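# Seat the third server power supply until it latches

## Task

On the rear of the server facing the robot, push the third power supply counting from the left fully into its bay, which it has only partly entered, so that its release lever snaps back and locks it. Nothing may be plugged into its power inlet. A second power supply also protrudes but is not part of this job: it must never be pushed fully in and must end exactly where it began. Everything stays inside the work area, which spans from the service shelf up to the power supply bays, is as wide as the shelf, and lies above the shelf's top surface; a loose parts tray sits on the shelf. At the end, both hands release and withdraw.

## Robot and tools

Robot: two arms, left_arm and right_arm, each ending in a five-finger hand (the left hand mirrors the right). Calibrated bases in the scene frame: left_arm (-0.068, +0.443, 0) m, right_arm (+0.024, -0.375, 0) m, each turned slightly about z.

Scene frame: origin at table-top height, halfway between the nominal bases; +z up, +x out over the table, +y toward left_arm. Image sides do not match arm names. Positions, orientations (quat_wxyz), velocities and targets in results use this frame; printed positions can be a few cm off.

Hand point: a point 0.05 m in front of the palm and 0.15 m out from the wrist flange. Its +z runs along straight fingers, +y out of the palm, +x across the palm away from the thumb (toward the thumb on the left hand). Straight fingertips sit about 0.06-0.07 m past it along +z and 0.06 m behind it along -y. A bracket on the little-finger side of the wrist can strike objects; with fingers level the wrist may hang below the hand point.

Row layout (28 numbers, each -1 to 1, always both arms): left dx, dy, dz, rx, ry, rz; left little, ring, middle, index, thumb_bend, thumb_turn, force_limit, speed; then the same 14 for the right arm. Pose numbers are offsets, not poses: measured along scene axes from that arm's Hand target as it stood when the action (or move) began; 1.0 = 0.6 m or 180 degrees; rx, ry, rz form one rotation vector turning about the Hand target position. All zeros re-requests the current Hand target. Finger numbers are absolute targets: +1 open/straight, -1 curled; thumb_turn -1 puts the thumb opposite the fingers, +1 beside the palm. force_limit maps -1..+1 to about 0..10 N (0..15 N for the two thumb motors); speed rises from nearly zero at -1 to full at +0.48 and above. There is no 'unchanged' value for a hand: resend the last eight numbers actually carried out for it, or, before any, its hand_measured six plus hand_force_limit and hand_speed. Use speed -0.94 or lower for a gentle grip.

Tools:
- execute_actions(actions, cameras): actions is a list of actions; each action is up to 15 rows, one per 1/30 s step, the last row held to fill 15 steps (0.5 s). Every row in an action counts from that action's start pose. An empty list returns state plus images.
- move(target, speed, blend, stop_force, zero, blocking, cameras): target is one 28-number row or a list of up to 15 rows; every row is an offset from the Hand targets at the move's start, not from the previous row. speed is m/s, 0.002 to 3.6 (default 0.25; turning up to twice that in rad/s), one value or one per target. blend (m) rounds corners in a list; 0 stops at each. stop_force (N, 3 to 120) ends an arm's path when its wrist sensor feels that much opposing push; the arm backs to just before the push but keeps some pressure. Leave it out when moving off a contact; unreliable while the hand rotates. zero (default true) re-zeros before the move. blocking=false returns after 0.5 s (not allowed with stop_force). Paths cap at 10 s and do not avoid obstacles or the other arm. The result adds a 'move:' line: done (within 3 mm and 2 degrees), off_target, moving, held (a check withheld a step, or the clearance check stopped the path), fault; limits=paced means the pose was clipped, limits=held that steps were withheld.
- wait(seconds 0-10, cameras): run while holding commands.
- stop(cameras): brake a running move.
- zoom_image(camera, region [x0,y0,x1,y1], at most 504x504 px): cam_high, cam_left_wrist or cam_right_wrist, latest image only.
- show_instructions(): reference pages.
- zero_wrist_force(arm): left_arm or right_arm.
- finished_scene(scene=1): ends for good.

Cameras: cam_high 896x504, cam_left_wrist and cam_right_wrist 672x504 (fisheye).

Results: Hand target (last commanded pose after clipping; next offsets count from it; the hand often rests slightly short, so resend the gap); hand_measured, hand_stopped_by (moving, target, force, stalled, fault) and hand_load_n, each six values in motor order, load positive when the finger is pushed open; Wrist force/torque in the end effector's own axes plus a peak line since the last shown; joint torques including arm weight; motor temperatures; MOTOR HOT above 70 °C, brakes at 85 °C for 30-60 s.

Limits and cautions: orientation commands are clipped to 32 degrees from the measured one each step. Any outside force near 150 N (±25) or joint contact torque past its limit (wrist joints only about 15-17 N m) stops the arm for 10 s. Arms are stiff: aim only slightly past a firm contact and push slowly. Keep the arms apart; contact between them, including one hand gripping the other's fingers, can end the scene. Do not knock the tray or anything out of the work area, let parts fall, slam into the server, or touch the other protruding supply. Avoid routing a hand close to its own base. Loose objects may be nudged occasionally. When done, open the hand, back away, and call finished_scene.

Each tool is called after ">>>" in YAML: its name, and indented under it one key for each argument.

Reference images:

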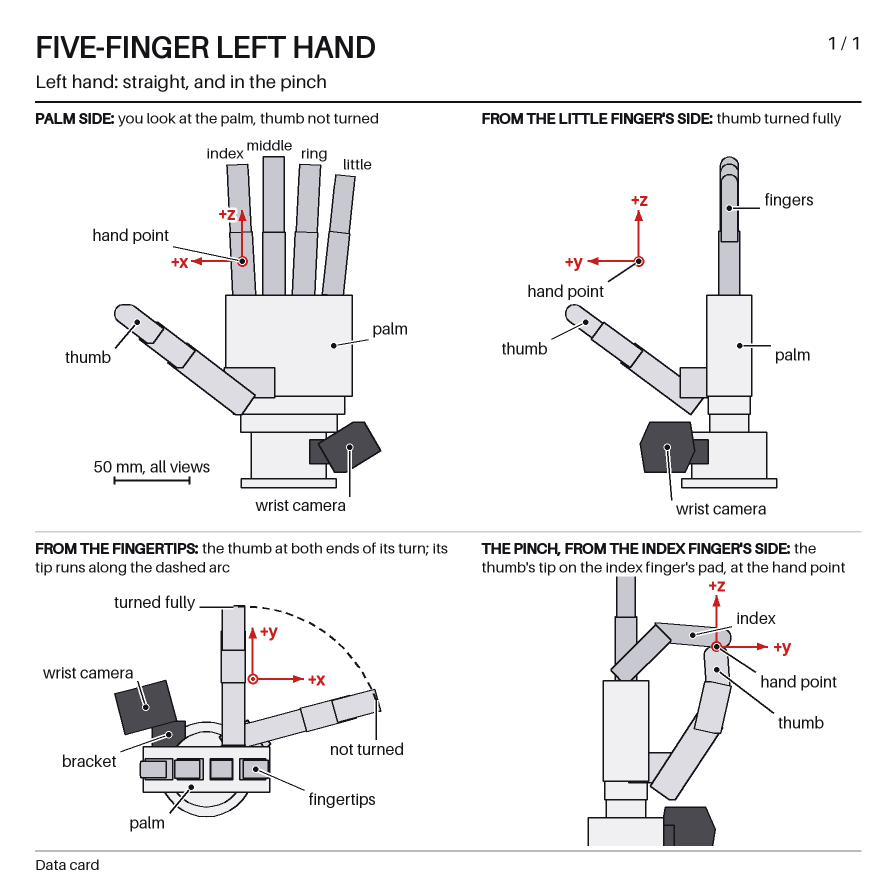

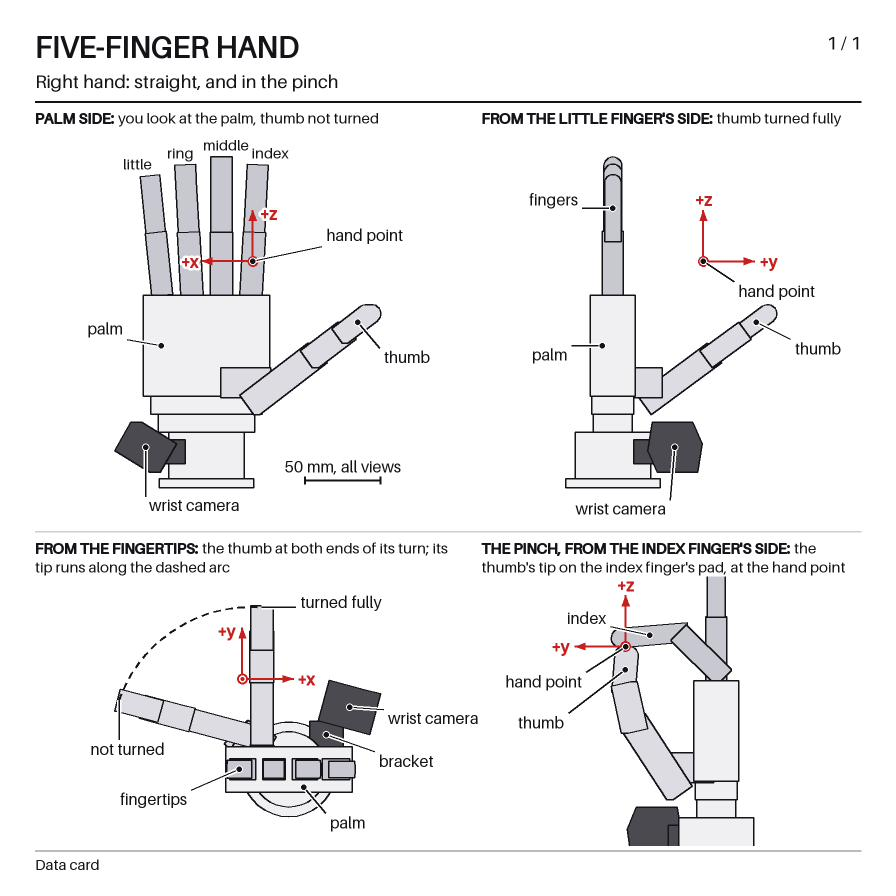

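## Session

>>> execute_actions:
  actions: []

Scene clock: 0.00 s.
left_arm: end_effector_position=(+0.4279, +0.4348, +0.2898) hand_measured=(+1.000, +1.000, +1.000, +1.000, +1.000, +1.000) hand_load_n=(+0.0, +0.0, +0.0, +0.0, +0.0, +0.0) hand_stopped_by=(target, target, target, target, target, target) hand_force_limit=0.00 hand_speed=-0.80 end_effector_quat_wxyz=(+0.039, +0.712, -0.701, +0.023) | right_arm: end_effector_position=(+0.4670, -0.6304, +0.3956) hand_measured=(+1.000, +1.000, +1.000, +1.000, +1.000, +1.000) hand_load_n=(+0.0, +0.0, +0.0, +0.0, +0.0, +0.0) hand_stopped_by=(target, target, target, target, target, target) hand_force_limit=0.00 hand_speed=-0.80 end_effector_quat_wxyz=(-0.012, +0.102, +0.943, -0.317)
Joint positions: left_arm=[3.485 -2.217 -0.853 1.45 -1.494 3.447] | right_arm=[-0.671 -1.228 0.968 1.489 2.13 -2.091]
Joint velocities: within noise
Joint torques (N m): no reading
Motor temperatures (°C): left_arm=[35 35 35 40 40 42] | right_arm=[33 31 32 41 41 38]
Wrist force (N): no reading
Wrist torque (N m): no reading
Wrist force, peak (N): no reading
Hand target: left_arm +0.4279, +0.4348, +0.2898; +0.039, +0.712, -0.701, +0.023 | right_arm +0.4670, -0.6304, +0.3956; -0.012, +0.102, +0.943, -0.317

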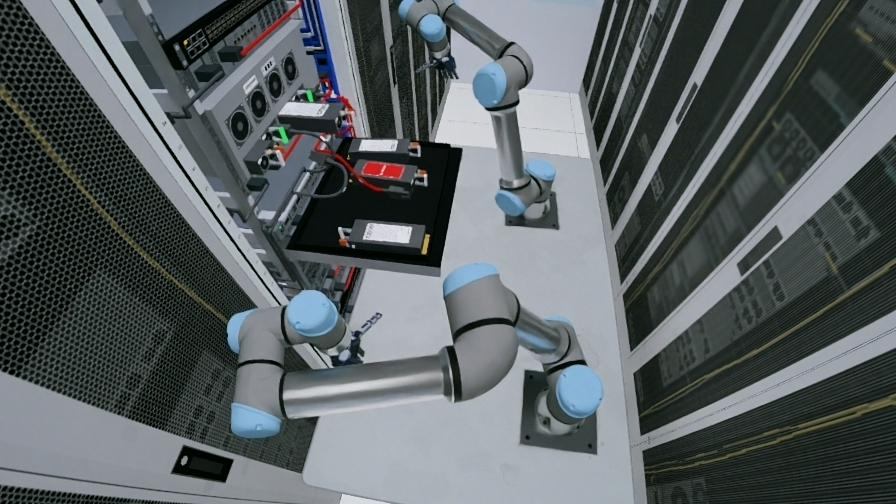

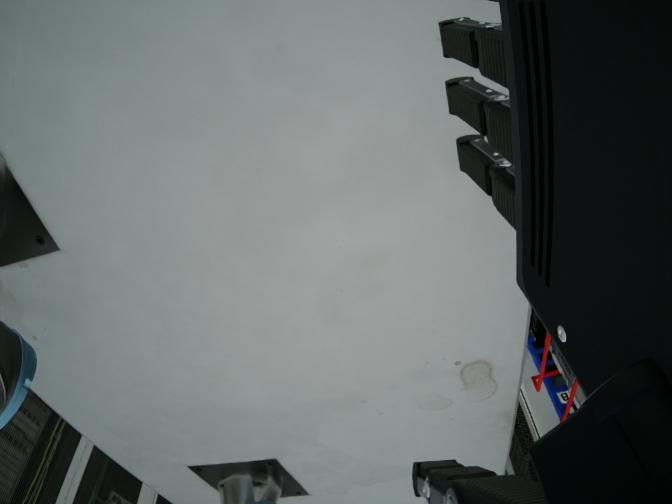

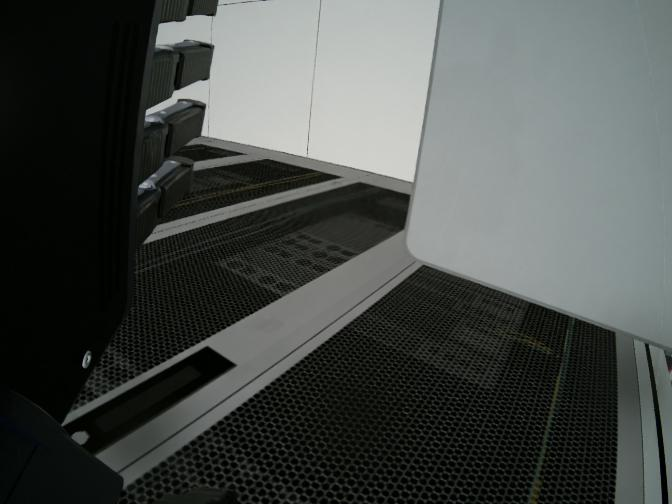

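>>> zoom_image:
  camera: "cam_high"
  region: [160, 20, 500, 300]

>>> zoom_image:
  camera: "cam_high"
  region: [220, 80, 380, 200]

Scaled by 1.482.

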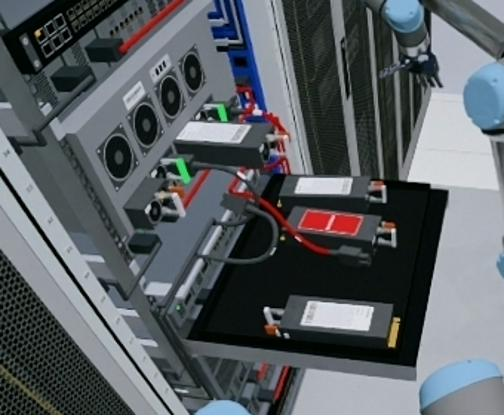

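Scaled by 3.150.

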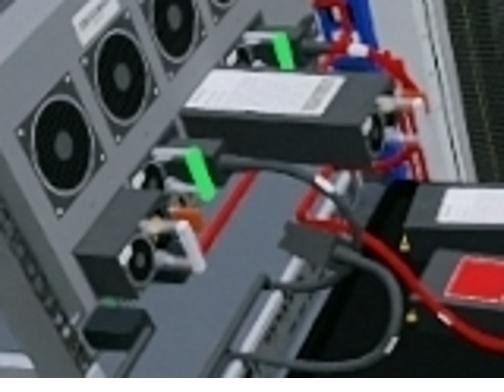

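>>> move:
  target: [0,0,0,0,0,0,1,1,1,1,1,1,0,-0.8,0.055,0.30,0.09,-0.267,-0.200,0.5125,1,1,1,1,1,1,0,-0.8]
  cameras: ["all"]
  speed: 0.4

Scene clock: 34.27 s.
left_arm: end_effector_position=(+0.4279, +0.4348, +0.2898) hand_measured=(+1.000, +1.000, +1.000, +1.000, +1.000, +1.000) hand_load_n=(+0.0, +0.0, +0.0, +0.0, +0.0, +0.0) hand_stopped_by=(target, target, target, target, target, target) hand_force_limit=0.00 hand_speed=-0.80 end_effector_quat_wxyz=(+0.039, +0.712, -0.701, +0.023) | right_arm: end_effector_position=(+0.4999, -0.4504, +0.4495) hand_measured=(+1.000, +1.000, +1.000, +1.000, +1.000, +1.000) hand_load_n=(+0.0, +0.0, +0.0, +0.0, +0.0, -0.5) hand_stopped_by=(target, target, target, target, target, target) hand_force_limit=0.00 hand_speed=-0.80 end_effector_quat_wxyz=(+0.500, -0.500, +0.500, -0.500)
Joint positions: left_arm=[3.485 -2.217 -0.853 1.45 -1.494 3.447] | right_arm=[-1.04 -2 1.846 0.153 0.566 -3.141]
Joint torques (N m): left_arm=[-1.67 47.02 18.86 -2.54 0.39 0] | right_arm=[10.7 2.5 -29.38 -0.38 -1.04 -1.45]
Wrist force (N): left_arm=[-0.1 -0.1 0.0] | right_arm=[0.7 0.9 -0.4]
Wrist torque (N m): left_arm=[-0.01 0.02 -0.01] | right_arm=[0.02 -0.04 0.14]
Wrist force, peak (N): left_arm=[-0.5 -0.2 0.3] | right_arm=[0.7 2.0 -1.0]
Hand target: left_arm +0.4279, +0.4348, +0.2898; +0.039, +0.712, -0.701, +0.023 | right_arm +0.5000, -0.4504, +0.4496; +0.500, -0.500, +0.500, -0.500
Off the commanded pose: left_arm 0.000 m, 0 deg | right_arm 0.000 m, 0 deg.
move: done

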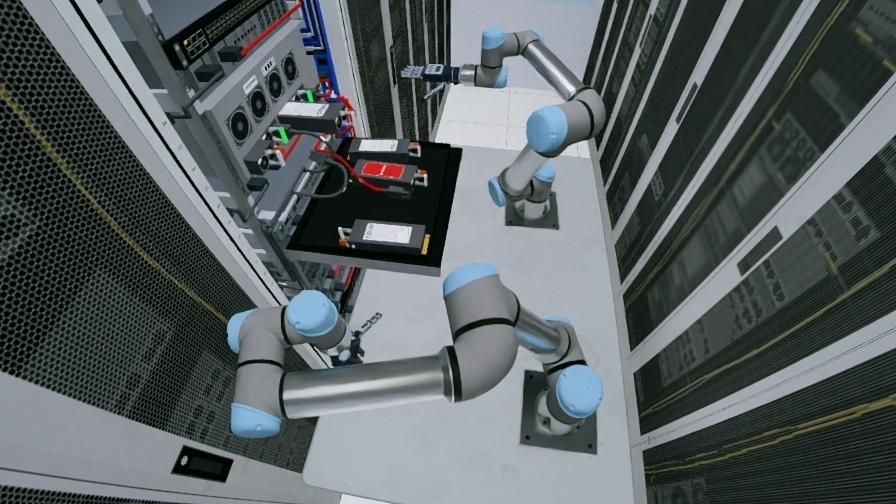

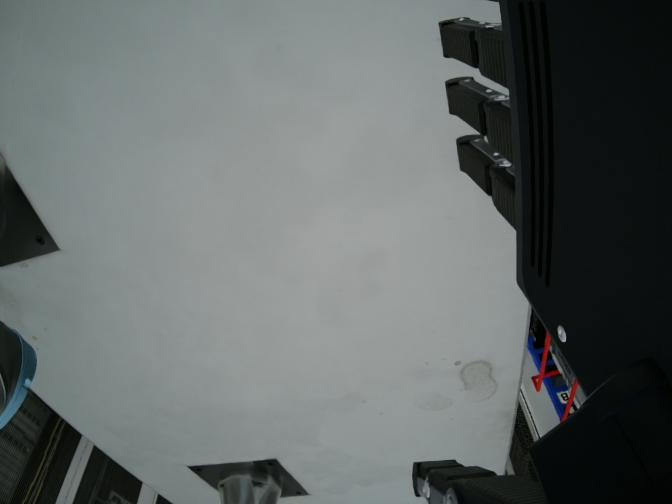

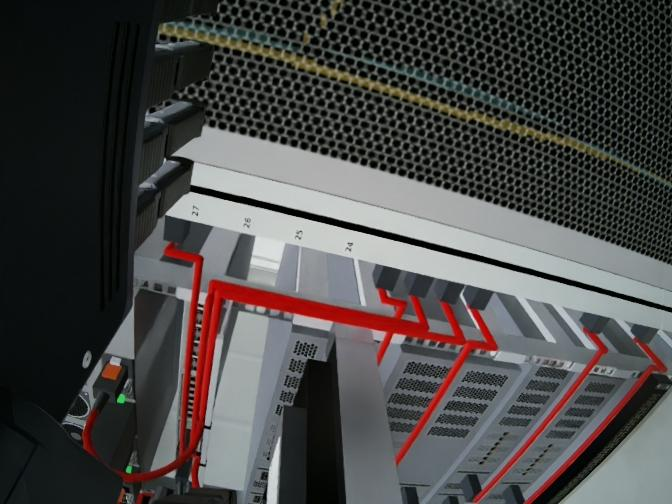

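>>> move:
  target: [0,0,0,0,0,0,1,1,1,1,1,1,0,-0.8,-0.133,0.5,0.2,0,0,0,1,1,1,1,1,1,0,-0.8]
  cameras: ["all"]
  speed: 0.3

Scene clock: 41.20 s.
left_arm: end_effector_position=(+0.4279, +0.4348, +0.2898) hand_measured=(+1.000, +1.000, +1.000, +1.000, +1.000, +1.000) hand_load_n=(+0.0, +0.0, +0.0, +0.0, -0.5, +0.0) hand_stopped_by=(target, target, target, target, target, target) hand_force_limit=0.00 hand_speed=-0.80 end_effector_quat_wxyz=(+0.039, +0.712, -0.701, +0.023) | right_arm: end_effector_position=(+0.4202, -0.1504, +0.5695) hand_measured=(+1.000, +1.000, +1.000, +1.000, +1.000, +1.000) hand_load_n=(+0.0, +0.0, +0.0, +0.0, +0.0, -0.5) hand_stopped_by=(target, target, target, target, target, target) hand_force_limit=0.00 hand_speed=-0.80 end_effector_quat_wxyz=(+0.500, -0.500, +0.500, -0.500) end_effector_velocity=(-0.001, +0.000, +0.001) end_effector_angular_velocity=(+0.002, -0.003, -0.003)
Joint positions: left_arm=[3.485 -2.217 -0.853 1.45 -1.494 3.447] | right_arm=[0.308 -1.935 1.488 0.447 1.913 -3.142]
Joint velocities: left_arm=[within noise] | right_arm=[0.002 -0.001 0 -0.001 0.005 0.001]
Joint torques (N m): left_arm=[-2.51 48.51 18.34 -2.66 0.14 0.13] | right_arm=[9.58 -3.16 -21.98 -2.51 0.66 1.5]
Wrist force (N): left_arm=[-0.3 0.1 -0.3] | right_arm=[1.0 1.1 -0.5]
Wrist torque (N m): left_arm=[0.04 0.04 -0.02] | right_arm=[0.08 -0.08 0.18]
Wrist force, peak (N): left_arm=[-0.6 -0.1 0.0] | right_arm=[2.9 2.3 -0.3]
Hand target: left_arm +0.4279, +0.4348, +0.2898; +0.039, +0.712, -0.701, +0.023 | right_arm +0.4202, -0.1504, +0.5696; +0.500, -0.500, +0.500, -0.500
Off the commanded pose: left_arm 0.000 m, 0 deg | right_arm 0.000 m, 0 deg.
move: done

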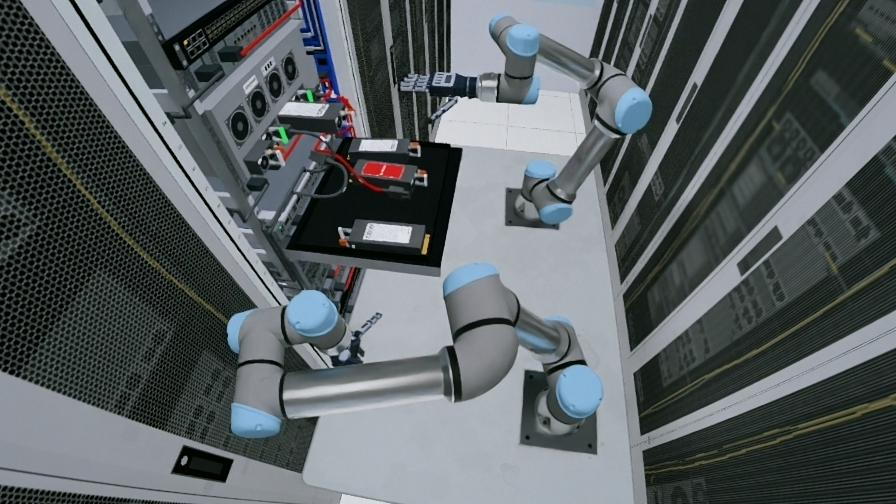

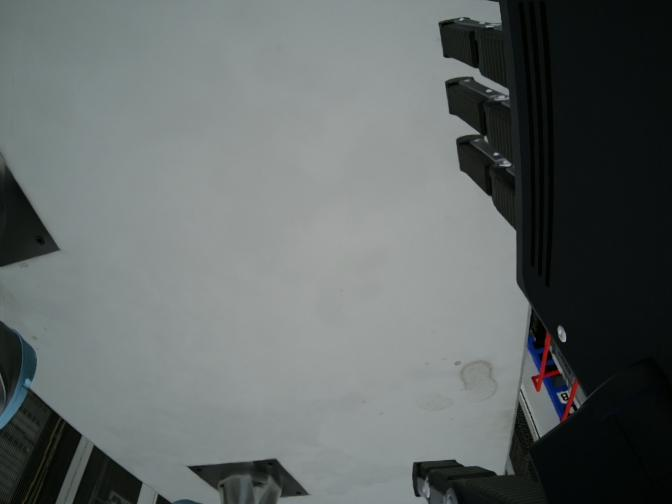

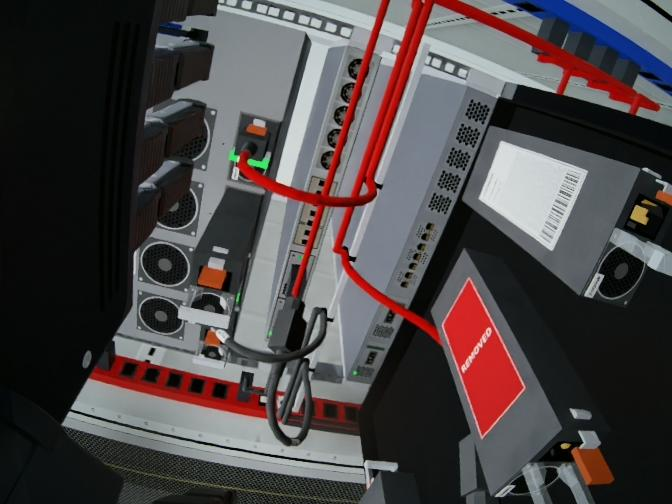

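>>> zoom_image:
  camera: "cam_right_wrist"
  region: [120, 90, 340, 450]

Scaled by 1.400 from the camera's 672x504 image, which has a finer 960x720 frame.

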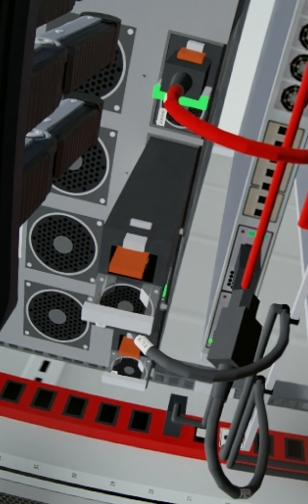

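>>> move:
  target: [0,0,0,0,0,0,1,1,1,1,1,1,0,-0.8,0,0.2,0.0833,0,0,0,1,1,1,1,1,1,0,-0.8]
  cameras: ["all"]
  speed: 0.25

>>> zoom_image:
  camera: "cam_right_wrist"
  region: [120, 90, 400, 450]

Scene clock: 56.93 s.
left_arm: end_effector_position=(+0.4279, +0.4348, +0.2898) hand_measured=(+1.000, +1.000, +1.000, +1.000, +1.000, +1.000) hand_load_n=(+0.0, +0.0, +0.0, +0.0, +0.0, +0.0) hand_stopped_by=(target, target, target, target, target, target) hand_force_limit=0.00 hand_speed=-0.80 end_effector_quat_wxyz=(+0.039, +0.712, -0.701, +0.023) | right_arm: end_effector_position=(+0.4202, -0.0304, +0.6195) hand_measured=(+1.000, +1.000, +1.000, +1.000, +1.000, +1.000) hand_load_n=(+0.0, +0.0, +0.0, +0.0, +0.0, +0.0) hand_stopped_by=(target, target, target, target, target, target) hand_force_limit=0.00 hand_speed=-0.80 end_effector_quat_wxyz=(+0.500, -0.500, +0.500, -0.500)
Joint positions: left_arm=[3.485 -2.217 -0.853 1.45 -1.494 3.447] | right_arm=[0.705 -1.625 1.112 0.512 2.31 -3.142]
Joint torques (N m): left_arm=[-2.46 47.67 18.39 -2.55 0.25 0.01] | right_arm=[8.99 -8.75 -26.35 -3.52 0.64 -1.26]
Wrist force (N): left_arm=[-0.3 -0.2 -0.1] | right_arm=[1.3 0.9 -0.4]
Wrist torque (N m): left_arm=[-0.04 0.04 -0.01] | right_arm=[0.03 -0.13 0.18]
Wrist force, peak (N): left_arm=[-0.6 -0.1 0.1] | right_arm=[3.0 1.9 -0.4]
Hand target: left_arm +0.4279, +0.4348, +0.2898; +0.039, +0.712, -0.701, +0.023 | right_arm +0.4202, -0.0304, +0.6195; +0.500, -0.500, +0.500, -0.500
Off the commanded pose: left_arm 0.000 m, 0 deg | right_arm 0.000 m, 0 deg.
move: done

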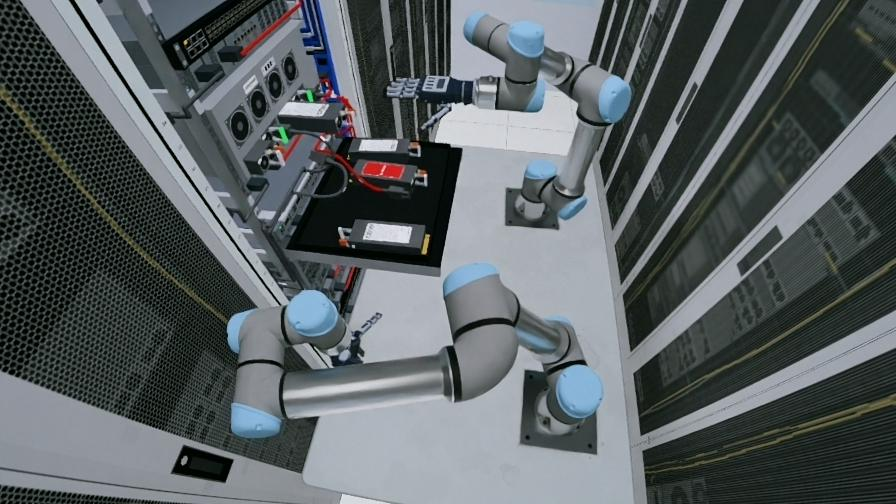

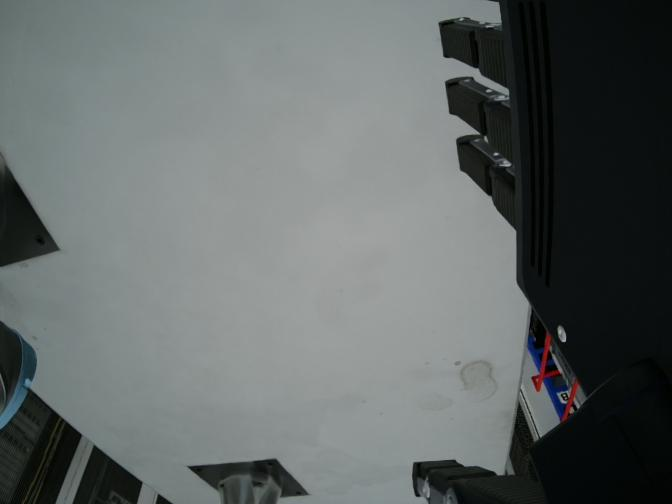

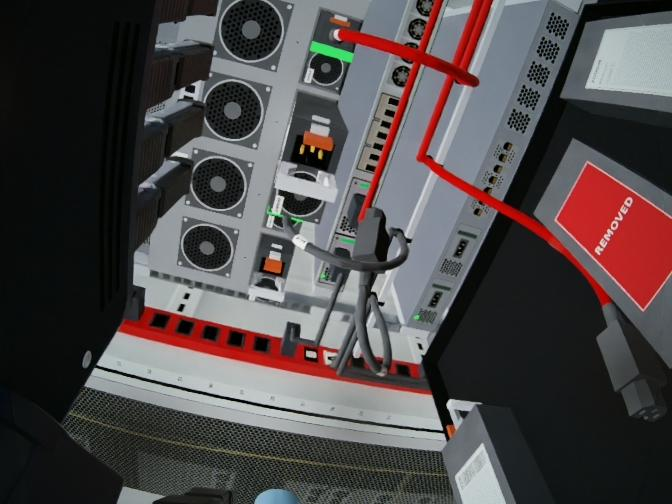

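Scaled by 1.400 from the camera's 672x504 image, which has a finer 960x720 frame.

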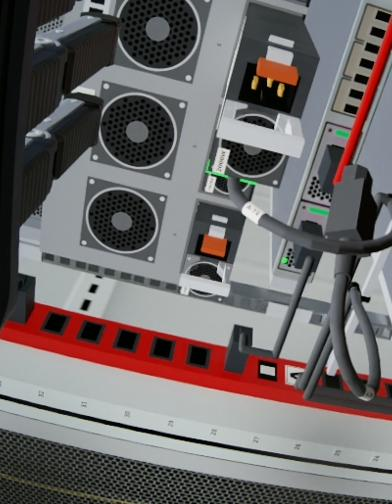

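>>> move:
  target: [0,0,0,0,0,0,1,1,1,1,1,1,0,-0.8,-0.2,0,0,0,0,0,1,1,1,1,1,1,0,-0.8]
  cameras: ["cam_right_wrist"]
  speed: 0.25

>>> zoom_image:
  camera: "cam_right_wrist"
  region: [120, 0, 420, 450]

Scene clock: 80.37 s.
left_arm: end_effector_position=(+0.4279, +0.4348, +0.2898) hand_measured=(+1.000, +1.000, +1.000, +1.000, +1.000, +1.000) hand_load_n=(+0.0, +0.0, +0.0, +0.0, +0.0, +0.0) hand_stopped_by=(target, target, target, target, target, target) hand_force_limit=0.00 hand_speed=-0.80 end_effector_quat_wxyz=(+0.039, +0.712, -0.701, +0.023) | right_arm: end_effector_position=(+0.3002, -0.0303, +0.6195) hand_measured=(+1.000, +1.000, +1.000, +1.000, +1.000, +1.000) hand_load_n=(+0.0, +0.0, +0.0, +0.0, +0.0, +0.0) hand_stopped_by=(target, target, target, target, target, target) hand_force_limit=0.00 hand_speed=-0.80 end_effector_quat_wxyz=(+0.500, -0.500, +0.500, -0.500)
Joint positions: left_arm=[3.485 -2.217 -0.853 1.45 -1.494 3.447] | right_arm=[1.016 -1.701 1.18 0.52 2.622 -3.142]
Joint torques (N m): left_arm=[-1.12 47.26 19.54 -2.84 0.19 0.07] | right_arm=[9.3 -10.68 -25.67 -0.58 0.76 -0.16]
Wrist force (N): left_arm=[-0.3 -0.1 0.0] | right_arm=[0.7 0.9 -0.6]
Wrist torque (N m): left_arm=[-0.01 0.05 -0.02] | right_arm=[0.06 -0.04 0.15]
Wrist force, peak (N): left_arm=[-0.4 -0.3 0.0] | right_arm=[1.0 1.4 -2.0]
Hand target: left_arm +0.4279, +0.4348, +0.2898; +0.039, +0.712, -0.701, +0.023 | right_arm +0.3002, -0.0304, +0.6195; +0.500, -0.500, +0.500, -0.500
Off the commanded pose: left_arm 0.000 m, 0 deg | right_arm 0.000 m, 0 deg.
move: done
Images, in order (width x height): cam_right_wrist 672x504.

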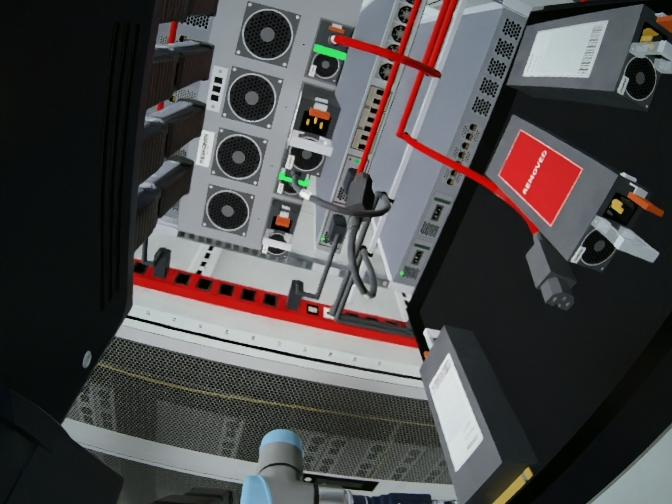

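Scaled by 1.120 from the camera's 672x504 image, which has a finer 960x720 frame.

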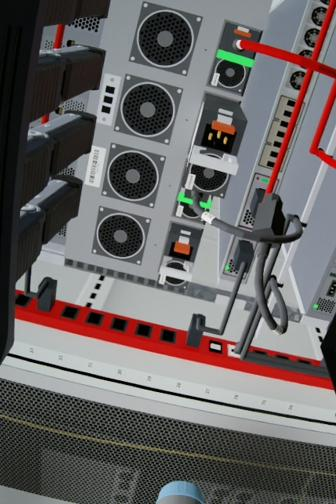

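>>> move:
  target: [0,0,0,0,0,0,1,1,1,1,1,1,0,-0.8,0.0997,0.134,0.0508,0.4986,0.0436,-0.0436,-1,-1,1,1,1,1,0,-0.2]
  cameras: ["all"]
  speed: 0.4

Scene clock: 129.77 s.
left_arm: end_effector_position=(+0.4279, +0.4348, +0.2898) hand_measured=(+1.000, +1.000, +1.000, +1.000, +1.000, +1.000) hand_load_n=(+0.0, +0.0, +0.0, +0.0, +0.0, +0.0) hand_stopped_by=(target, target, target, target, target, target) hand_force_limit=0.00 hand_speed=-0.80 end_effector_quat_wxyz=(+0.039, +0.712, -0.701, +0.023) | right_arm: end_effector_position=(+0.3600, +0.0501, +0.6500) hand_measured=(-1.000, -1.000, +1.000, +1.000, +1.000, +1.000) hand_load_n=(+0.0, +0.0, +0.0, +0.0, -0.5, +0.0) hand_stopped_by=(target, target, target, target, target, target) hand_force_limit=0.00 hand_speed=-0.20 end_effector_quat_wxyz=(+0.643, +0.000, +0.766, +0.000)
Joint positions: left_arm=[3.485 -2.217 -0.853 1.45 -1.494 3.447] | right_arm=[0.946 -1.507 1.054 0.759 2.529 -1.318]
Joint torques (N m): left_arm=[-2.5 48.47 20.04 -2.79 0.41 0.21] | right_arm=[6.95 -29.67 -8.39 -1.28 0.26 1.36]
Wrist force (N): left_arm=[-0.2 -0.2 0.0] | right_arm=[2.4 -0.9 -2.5]
Wrist torque (N m): left_arm=[-0.03 0.03 -0.01] | right_arm=[-0.05 -0.25 -0.05]
Wrist force, peak (N): left_arm=[-0.6 -0.2 -0.3] | right_arm=[2.5 -1.3 -2.6]
Hand target: left_arm +0.4279, +0.4348, +0.2898; +0.039, +0.712, -0.701, +0.023 | right_arm +0.3600, +0.0500, +0.6500; +0.643, +0.000, +0.766, +0.000
Off the commanded pose: left_arm 0.000 m, 0 deg | right_arm 0.000 m, 0 deg.
move: done

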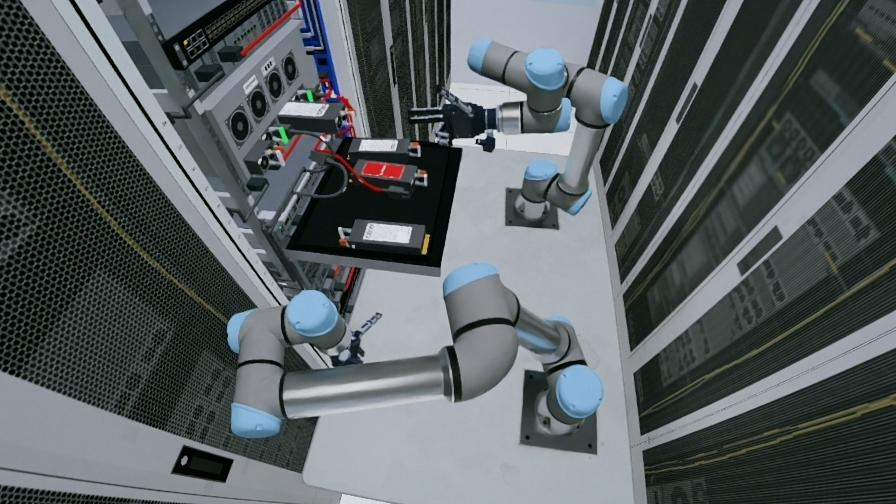

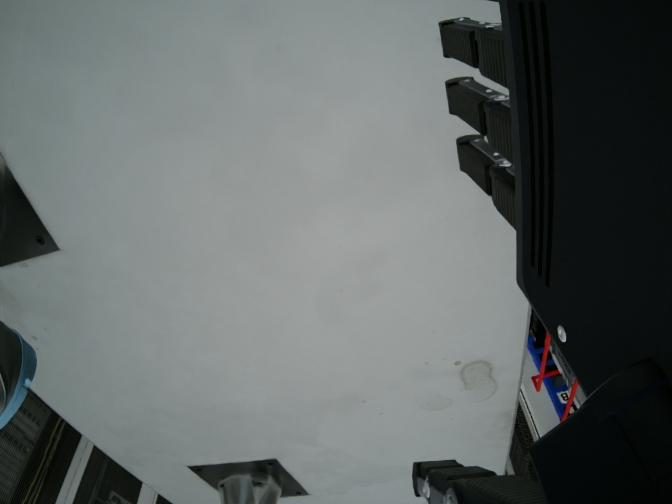

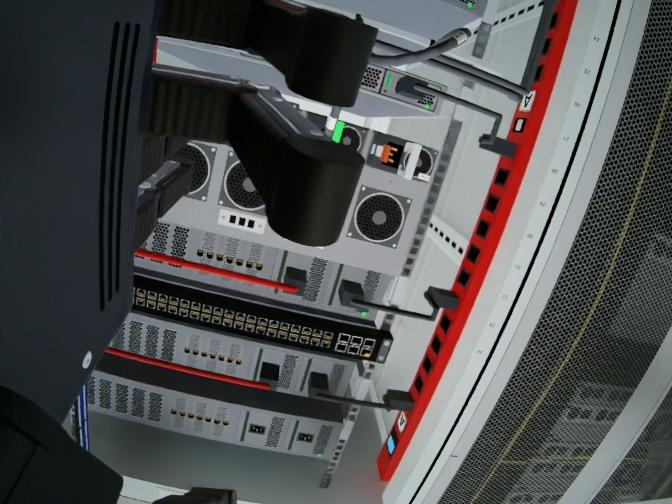

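>>> zoom_image:
  camera: "cam_high"
  region: [240, 70, 500, 200]

Scaled by 1.938.

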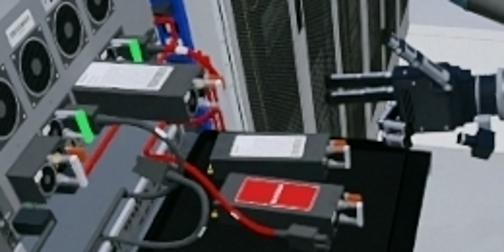

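>>> zoom_image:
  camera: "cam_high"
  region: [320, 90, 420, 150]

Scaled by 5.040.

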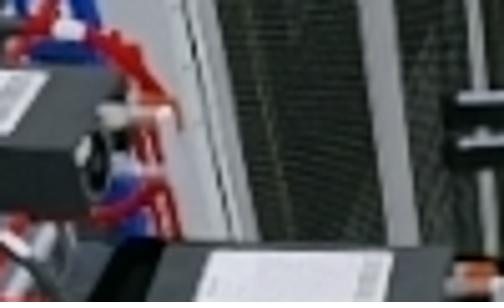

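>>> move:
  target: [0,0,0,0,0,0,1,1,1,1,1,1,0,-0.8,0.15,0,0,0,0,0,-1,-1,1,1,1,1,0,-0.2]
  cameras: ["all"]
  speed: 0.15

>>> zoom_image:
  camera: "cam_high"
  region: [300, 70, 420, 150]

Scene clock: 142.00 s.
left_arm: end_effector_position=(+0.4279, +0.4348, +0.2898) hand_measured=(+1.000, +1.000, +1.000, +1.000, +1.000, +1.000) hand_load_n=(+0.0, +0.0, +0.0, +0.0, -0.5, +0.0) hand_stopped_by=(target, target, target, target, target, target) hand_force_limit=0.00 hand_speed=-0.80 end_effector_quat_wxyz=(+0.039, +0.712, -0.701, +0.023) | right_arm: end_effector_position=(+0.4500, +0.0500, +0.6500) hand_measured=(-1.000, -1.000, +1.000, +1.000, +1.000, +1.000) hand_load_n=(+0.0, +0.0, +0.0, +0.0, +0.0, +0.0) hand_stopped_by=(target, target, target, target, target, target) hand_force_limit=0.00 hand_speed=-0.20 end_effector_quat_wxyz=(+0.643, +0.000, +0.766, +0.000)
Joint positions: left_arm=[3.485 -2.217 -0.853 1.45 -1.494 3.447] | right_arm=[0.755 -1.441 0.976 0.71 2.346 -1.397]
Joint torques (N m): left_arm=[-2.06 48.79 20.19 -2.84 0.18 -0.08] | right_arm=[-0.15 -31.47 -11.12 1.09 -1.01 1.11]
Wrist force (N): left_arm=[-0.1 0.0 0.1] | right_arm=[2.1 -0.5 -2.4]
Wrist torque (N m): left_arm=[0.01 0.02 0.00] | right_arm=[-0.01 -0.21 0.05]
Wrist force, peak (N): left_arm=[-0.5 -0.2 -0.3] | right_arm=[2.7 -0.7 -3.5]
Hand target: left_arm +0.4279, +0.4348, +0.2898; +0.039, +0.712, -0.701, +0.023 | right_arm +0.4500, +0.0500, +0.6500; +0.643, +0.000, +0.766, +0.000
Off the commanded pose: left_arm 0.000 m, 0 deg | right_arm 0.000 m, 0 deg.
move: done

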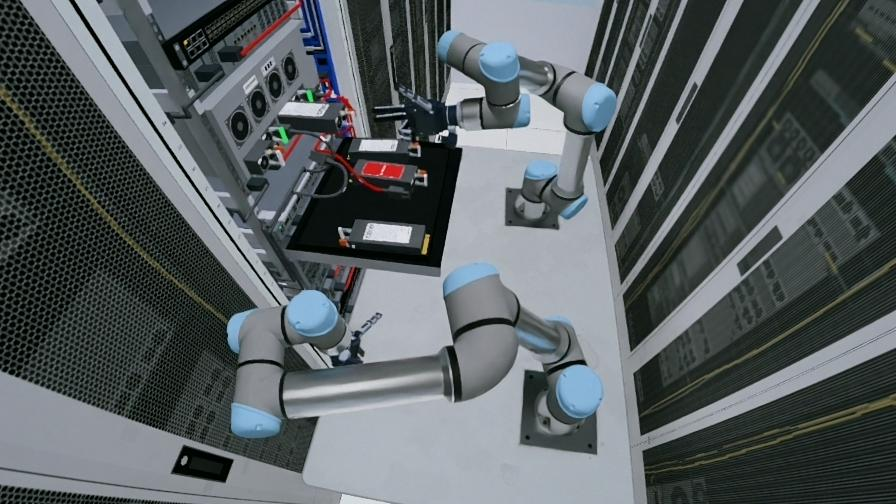

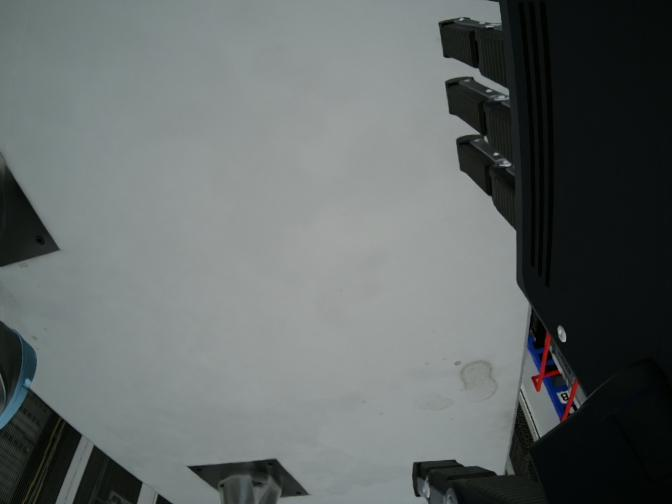

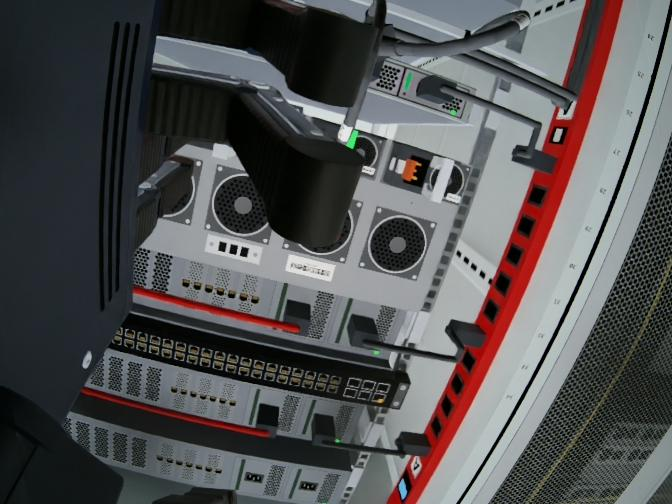

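Scaled by 4.200.

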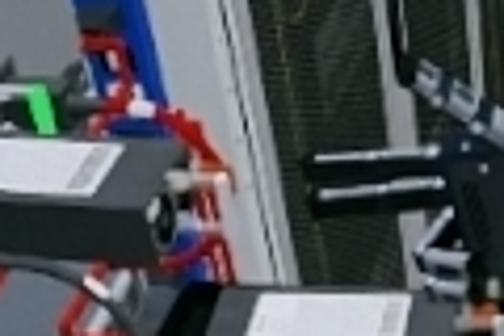

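>>> move:
  target: [0,0,0,0,0,0,1,1,1,1,1,1,0,-0.8,0,0,0,0,0,0,1,1,1,1,1,1,0,-0.2]
  cameras: ["cam_right_wrist"]
  speed: 0.15

>>> zoom_image:
  camera: "cam_right_wrist"
  region: [120, 0, 420, 260]

Scene clock: 147.73 s.
left_arm: end_effector_position=(+0.4279, +0.4348, +0.2898) hand_measured=(+1.000, +1.000, +1.000, +1.000, +1.000, +1.000) hand_load_n=(+0.0, +0.0, +0.0, +0.0, +0.0, +0.0) hand_stopped_by=(target, target, target, target, target, target) hand_force_limit=0.00 hand_speed=-0.80 end_effector_quat_wxyz=(+0.039, +0.712, -0.701, +0.023) | right_arm: end_effector_position=(+0.4500, +0.0500, +0.6500) hand_measured=(+1.000, +1.000, +1.000, +1.000, +1.000, +1.000) hand_load_n=(+0.0, +0.0, +0.0, +0.0, +0.0, +0.0) hand_stopped_by=(target, target, target, target, target, target) hand_force_limit=0.00 hand_speed=-0.20 end_effector_quat_wxyz=(+0.643, +0.000, +0.766, +0.000)
Joint positions: left_arm=[3.485 -2.217 -0.853 1.45 -1.494 3.447] | right_arm=[0.755 -1.441 0.976 0.71 2.346 -1.398]
Joint torques (N m): left_arm=[-1.75 48.67 18.18 -3.14 0.26 0.18] | right_arm=[-10.32 -33.87 -10.51 -0.47 -1.02 -1.34]
Wrist force (N): left_arm=[-0.4 -0.1 0.0] | right_arm=[2.4 -0.7 -2.4]
Wrist torque (N m): left_arm=[-0.01 0.06 -0.02] | right_arm=[-0.04 -0.24 0.07]
Wrist force, peak (N): left_arm=[-0.6 -0.1 0.1] | right_arm=[2.6 -0.9 -2.5]
Hand target: left_arm +0.4279, +0.4348, +0.2898; +0.039, +0.712, -0.701, +0.023 | right_arm +0.4500, +0.0500, +0.6500; +0.643, +0.000, +0.766, +0.000
Off the commanded pose: left_arm 0.000 m, 0 deg | right_arm 0.000 m, 0 deg.
move: done
Images, in order (width x height): cam_right_wrist 672x504.

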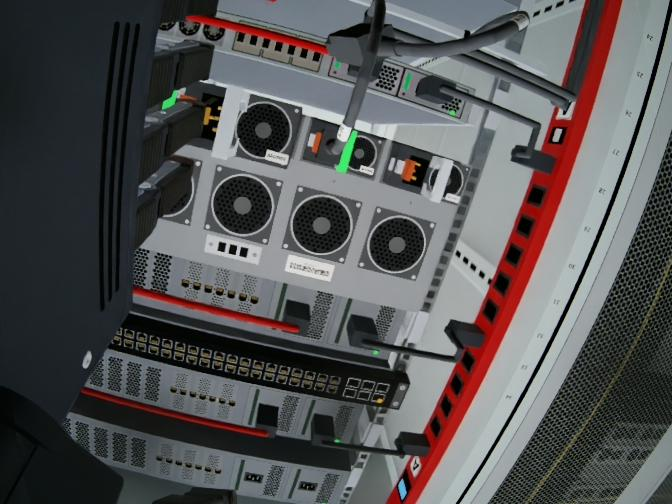

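Scaled by 1.680 from the camera's 672x504 image, which has a finer 960x720 frame.

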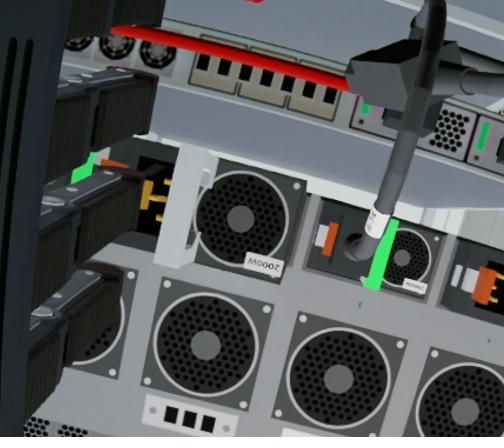

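>>> move:
  target: [0,0,0,0,0,0,1,1,1,1,1,1,0,-0.8,0.05,0.0033,-0.01,0,0,0,1,1,1,1,1,1,0,-0.2]
  cameras: ["cam_right_wrist"]
  speed: 0.08
  stop_force: 8

>>> zoom_image:
  camera: "cam_right_wrist"
  region: [120, 0, 420, 260]

Scene clock: 167.20 s.
left_arm: end_effector_position=(+0.4279, +0.4348, +0.2898) hand_measured=(+1.000, +1.000, +1.000, +1.000, +1.000, +1.000) hand_load_n=(+0.0, +0.0, +0.0, +0.0, +0.0, +0.0) hand_stopped_by=(target, target, target, target, target, target) hand_force_limit=0.00 hand_speed=-0.80 end_effector_quat_wxyz=(+0.039, +0.712, -0.701, +0.023) | right_arm: end_effector_position=(+0.4800, +0.0520, +0.6440) hand_measured=(+1.000, +1.000, +1.000, +1.000, +1.000, +1.000) hand_load_n=(+0.0, +0.0, +0.0, -0.5, -0.5, +0.0) hand_stopped_by=(target, target, target, target, target, target) hand_force_limit=0.00 hand_speed=-0.20 end_effector_quat_wxyz=(+0.643, +0.000, +0.766, +0.000)
Joint positions: left_arm=[3.485 -2.217 -0.853 1.45 -1.494 3.447] | right_arm=[0.705 -1.409 0.954 0.688 2.298 -1.414]
Joint torques (N m): left_arm=[-1.27 48.61 19.37 -3.09 0.34 -0.1] | right_arm=[9.79 -34.65 -9.83 1.44 -1.01 1.32]
Wrist force (N): left_arm=[-0.2 -0.1 -0.2] | right_arm=[2.3 -0.7 -2.2]
Wrist torque (N m): left_arm=[0.00 0.03 -0.01] | right_arm=[-0.03 -0.23 0.06]
Wrist force, peak (N): left_arm=[-0.5 0.0 -0.2] | right_arm=[2.3 -0.7 -3.2]
Hand target: left_arm +0.4279, +0.4348, +0.2898; +0.039, +0.712, -0.701, +0.023 | right_arm +0.4800, +0.0520, +0.6440; +0.643, +0.000, +0.766, +0.000
Off the commanded pose: left_arm 0.000 m, 0 deg | right_arm 0.000 m, 0 deg.
move: done
Images, in order (width x height): cam_right_wrist 672x504.

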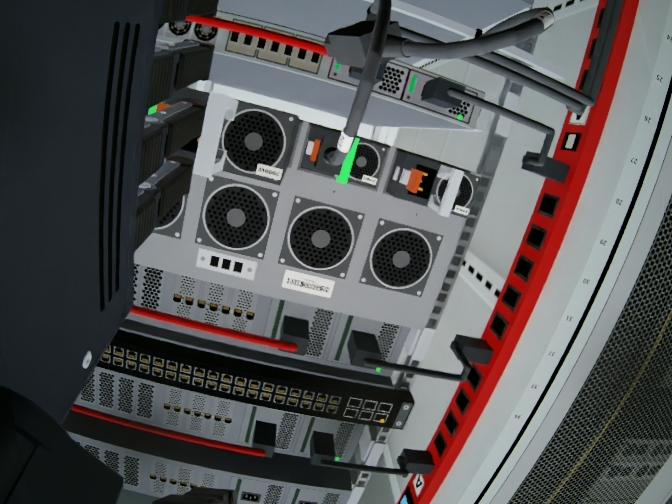

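Scaled by 1.680 from the camera's 672x504 image, which has a finer 960x720 frame.

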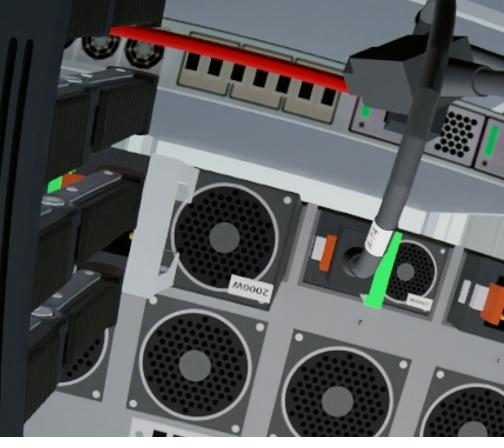

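>>> move:
  target: [0,0,0,0,0,0,1,1,1,1,1,1,0,-0.8,0.03,0,0,0,0,0,1,1,1,1,1,1,0,-0.2]
  cameras: ["cam_right_wrist"]
  speed: 0.03
  stop_force: 5

>>> zoom_image:
  camera: "cam_right_wrist"
  region: [120, 0, 420, 260]

Scene clock: 171.47 s.
left_arm: end_effector_position=(+0.4279, +0.4348, +0.2898) hand_measured=(+1.000, +1.000, +1.000, +1.000, +1.000, +1.000) hand_load_n=(+0.0, +0.0, +0.0, +0.0, +0.0, +0.0) hand_stopped_by=(target, target, target, target, target, target) hand_force_limit=0.00 hand_speed=-0.80 end_effector_quat_wxyz=(+0.039, +0.712, -0.701, +0.023) | right_arm: end_effector_position=(+0.4948, +0.0520, +0.6440) hand_measured=(+1.000, +1.000, +1.000, +1.000, +1.000, +1.000) hand_load_n=(+0.0, +0.0, +0.0, +0.0, +0.0, +0.0) hand_stopped_by=(target, target, target, target, target, target) hand_force_limit=0.00 hand_speed=-0.20 end_effector_quat_wxyz=(+0.643, +0.000, +0.766, +0.000)
Joint positions: left_arm=[3.485 -2.217 -0.853 1.45 -1.494 3.447] | right_arm=[0.681 -1.389 0.931 0.688 2.274 -1.421]
Joint torques (N m): left_arm=[-1.3 48.74 18.78 -3.24 0.3 0.35] | right_arm=[10.9 -36.33 -18.21 -2.2 -1.17 1.35]
Wrist force (N): left_arm=[-0.2 -0.1 -0.2] | right_arm=[2.6 -1.1 -2.3]
Wrist torque (N m): left_arm=[-0.01 0.03 -0.01] | right_arm=[-0.08 -0.27 0.06]
Wrist force, peak (N): left_arm=[-0.3 0.0 -0.5] | right_arm=[4.5 -3.8 -14.2]
Hand target: left_arm +0.4279, +0.4348, +0.2898; +0.039, +0.712, -0.701, +0.023 | right_arm +0.4947, +0.0520, +0.6440; +0.643, +0.000, +0.766, +0.000 (not the last commanded pose)
Off the commanded pose: left_arm 0.000 m, 0 deg | right_arm 0.003 m, 0 deg.
move: contact (right_arm)
Images, in order (width x height): cam_right_wrist 672x504.

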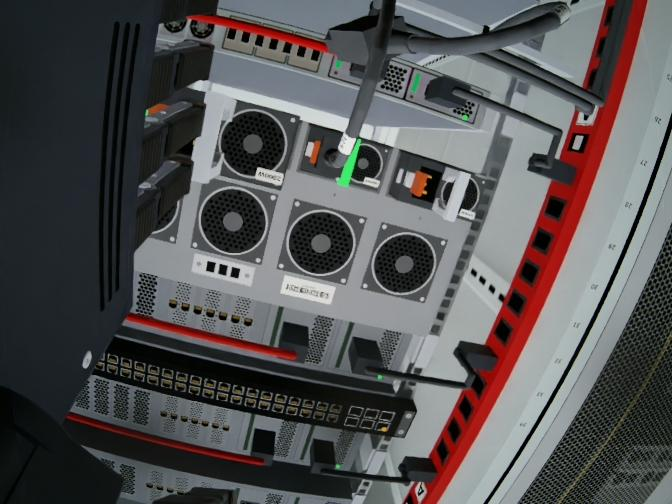

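Scaled by 1.680 from the camera's 672x504 image, which has a finer 960x720 frame.

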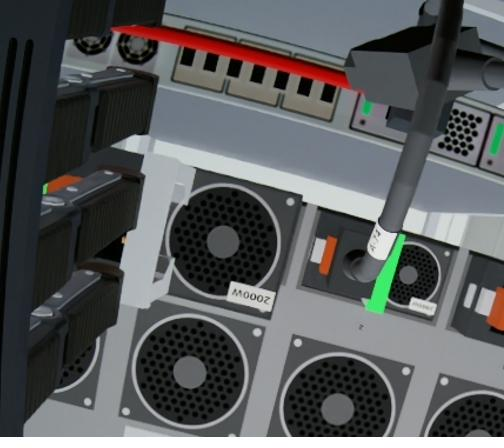

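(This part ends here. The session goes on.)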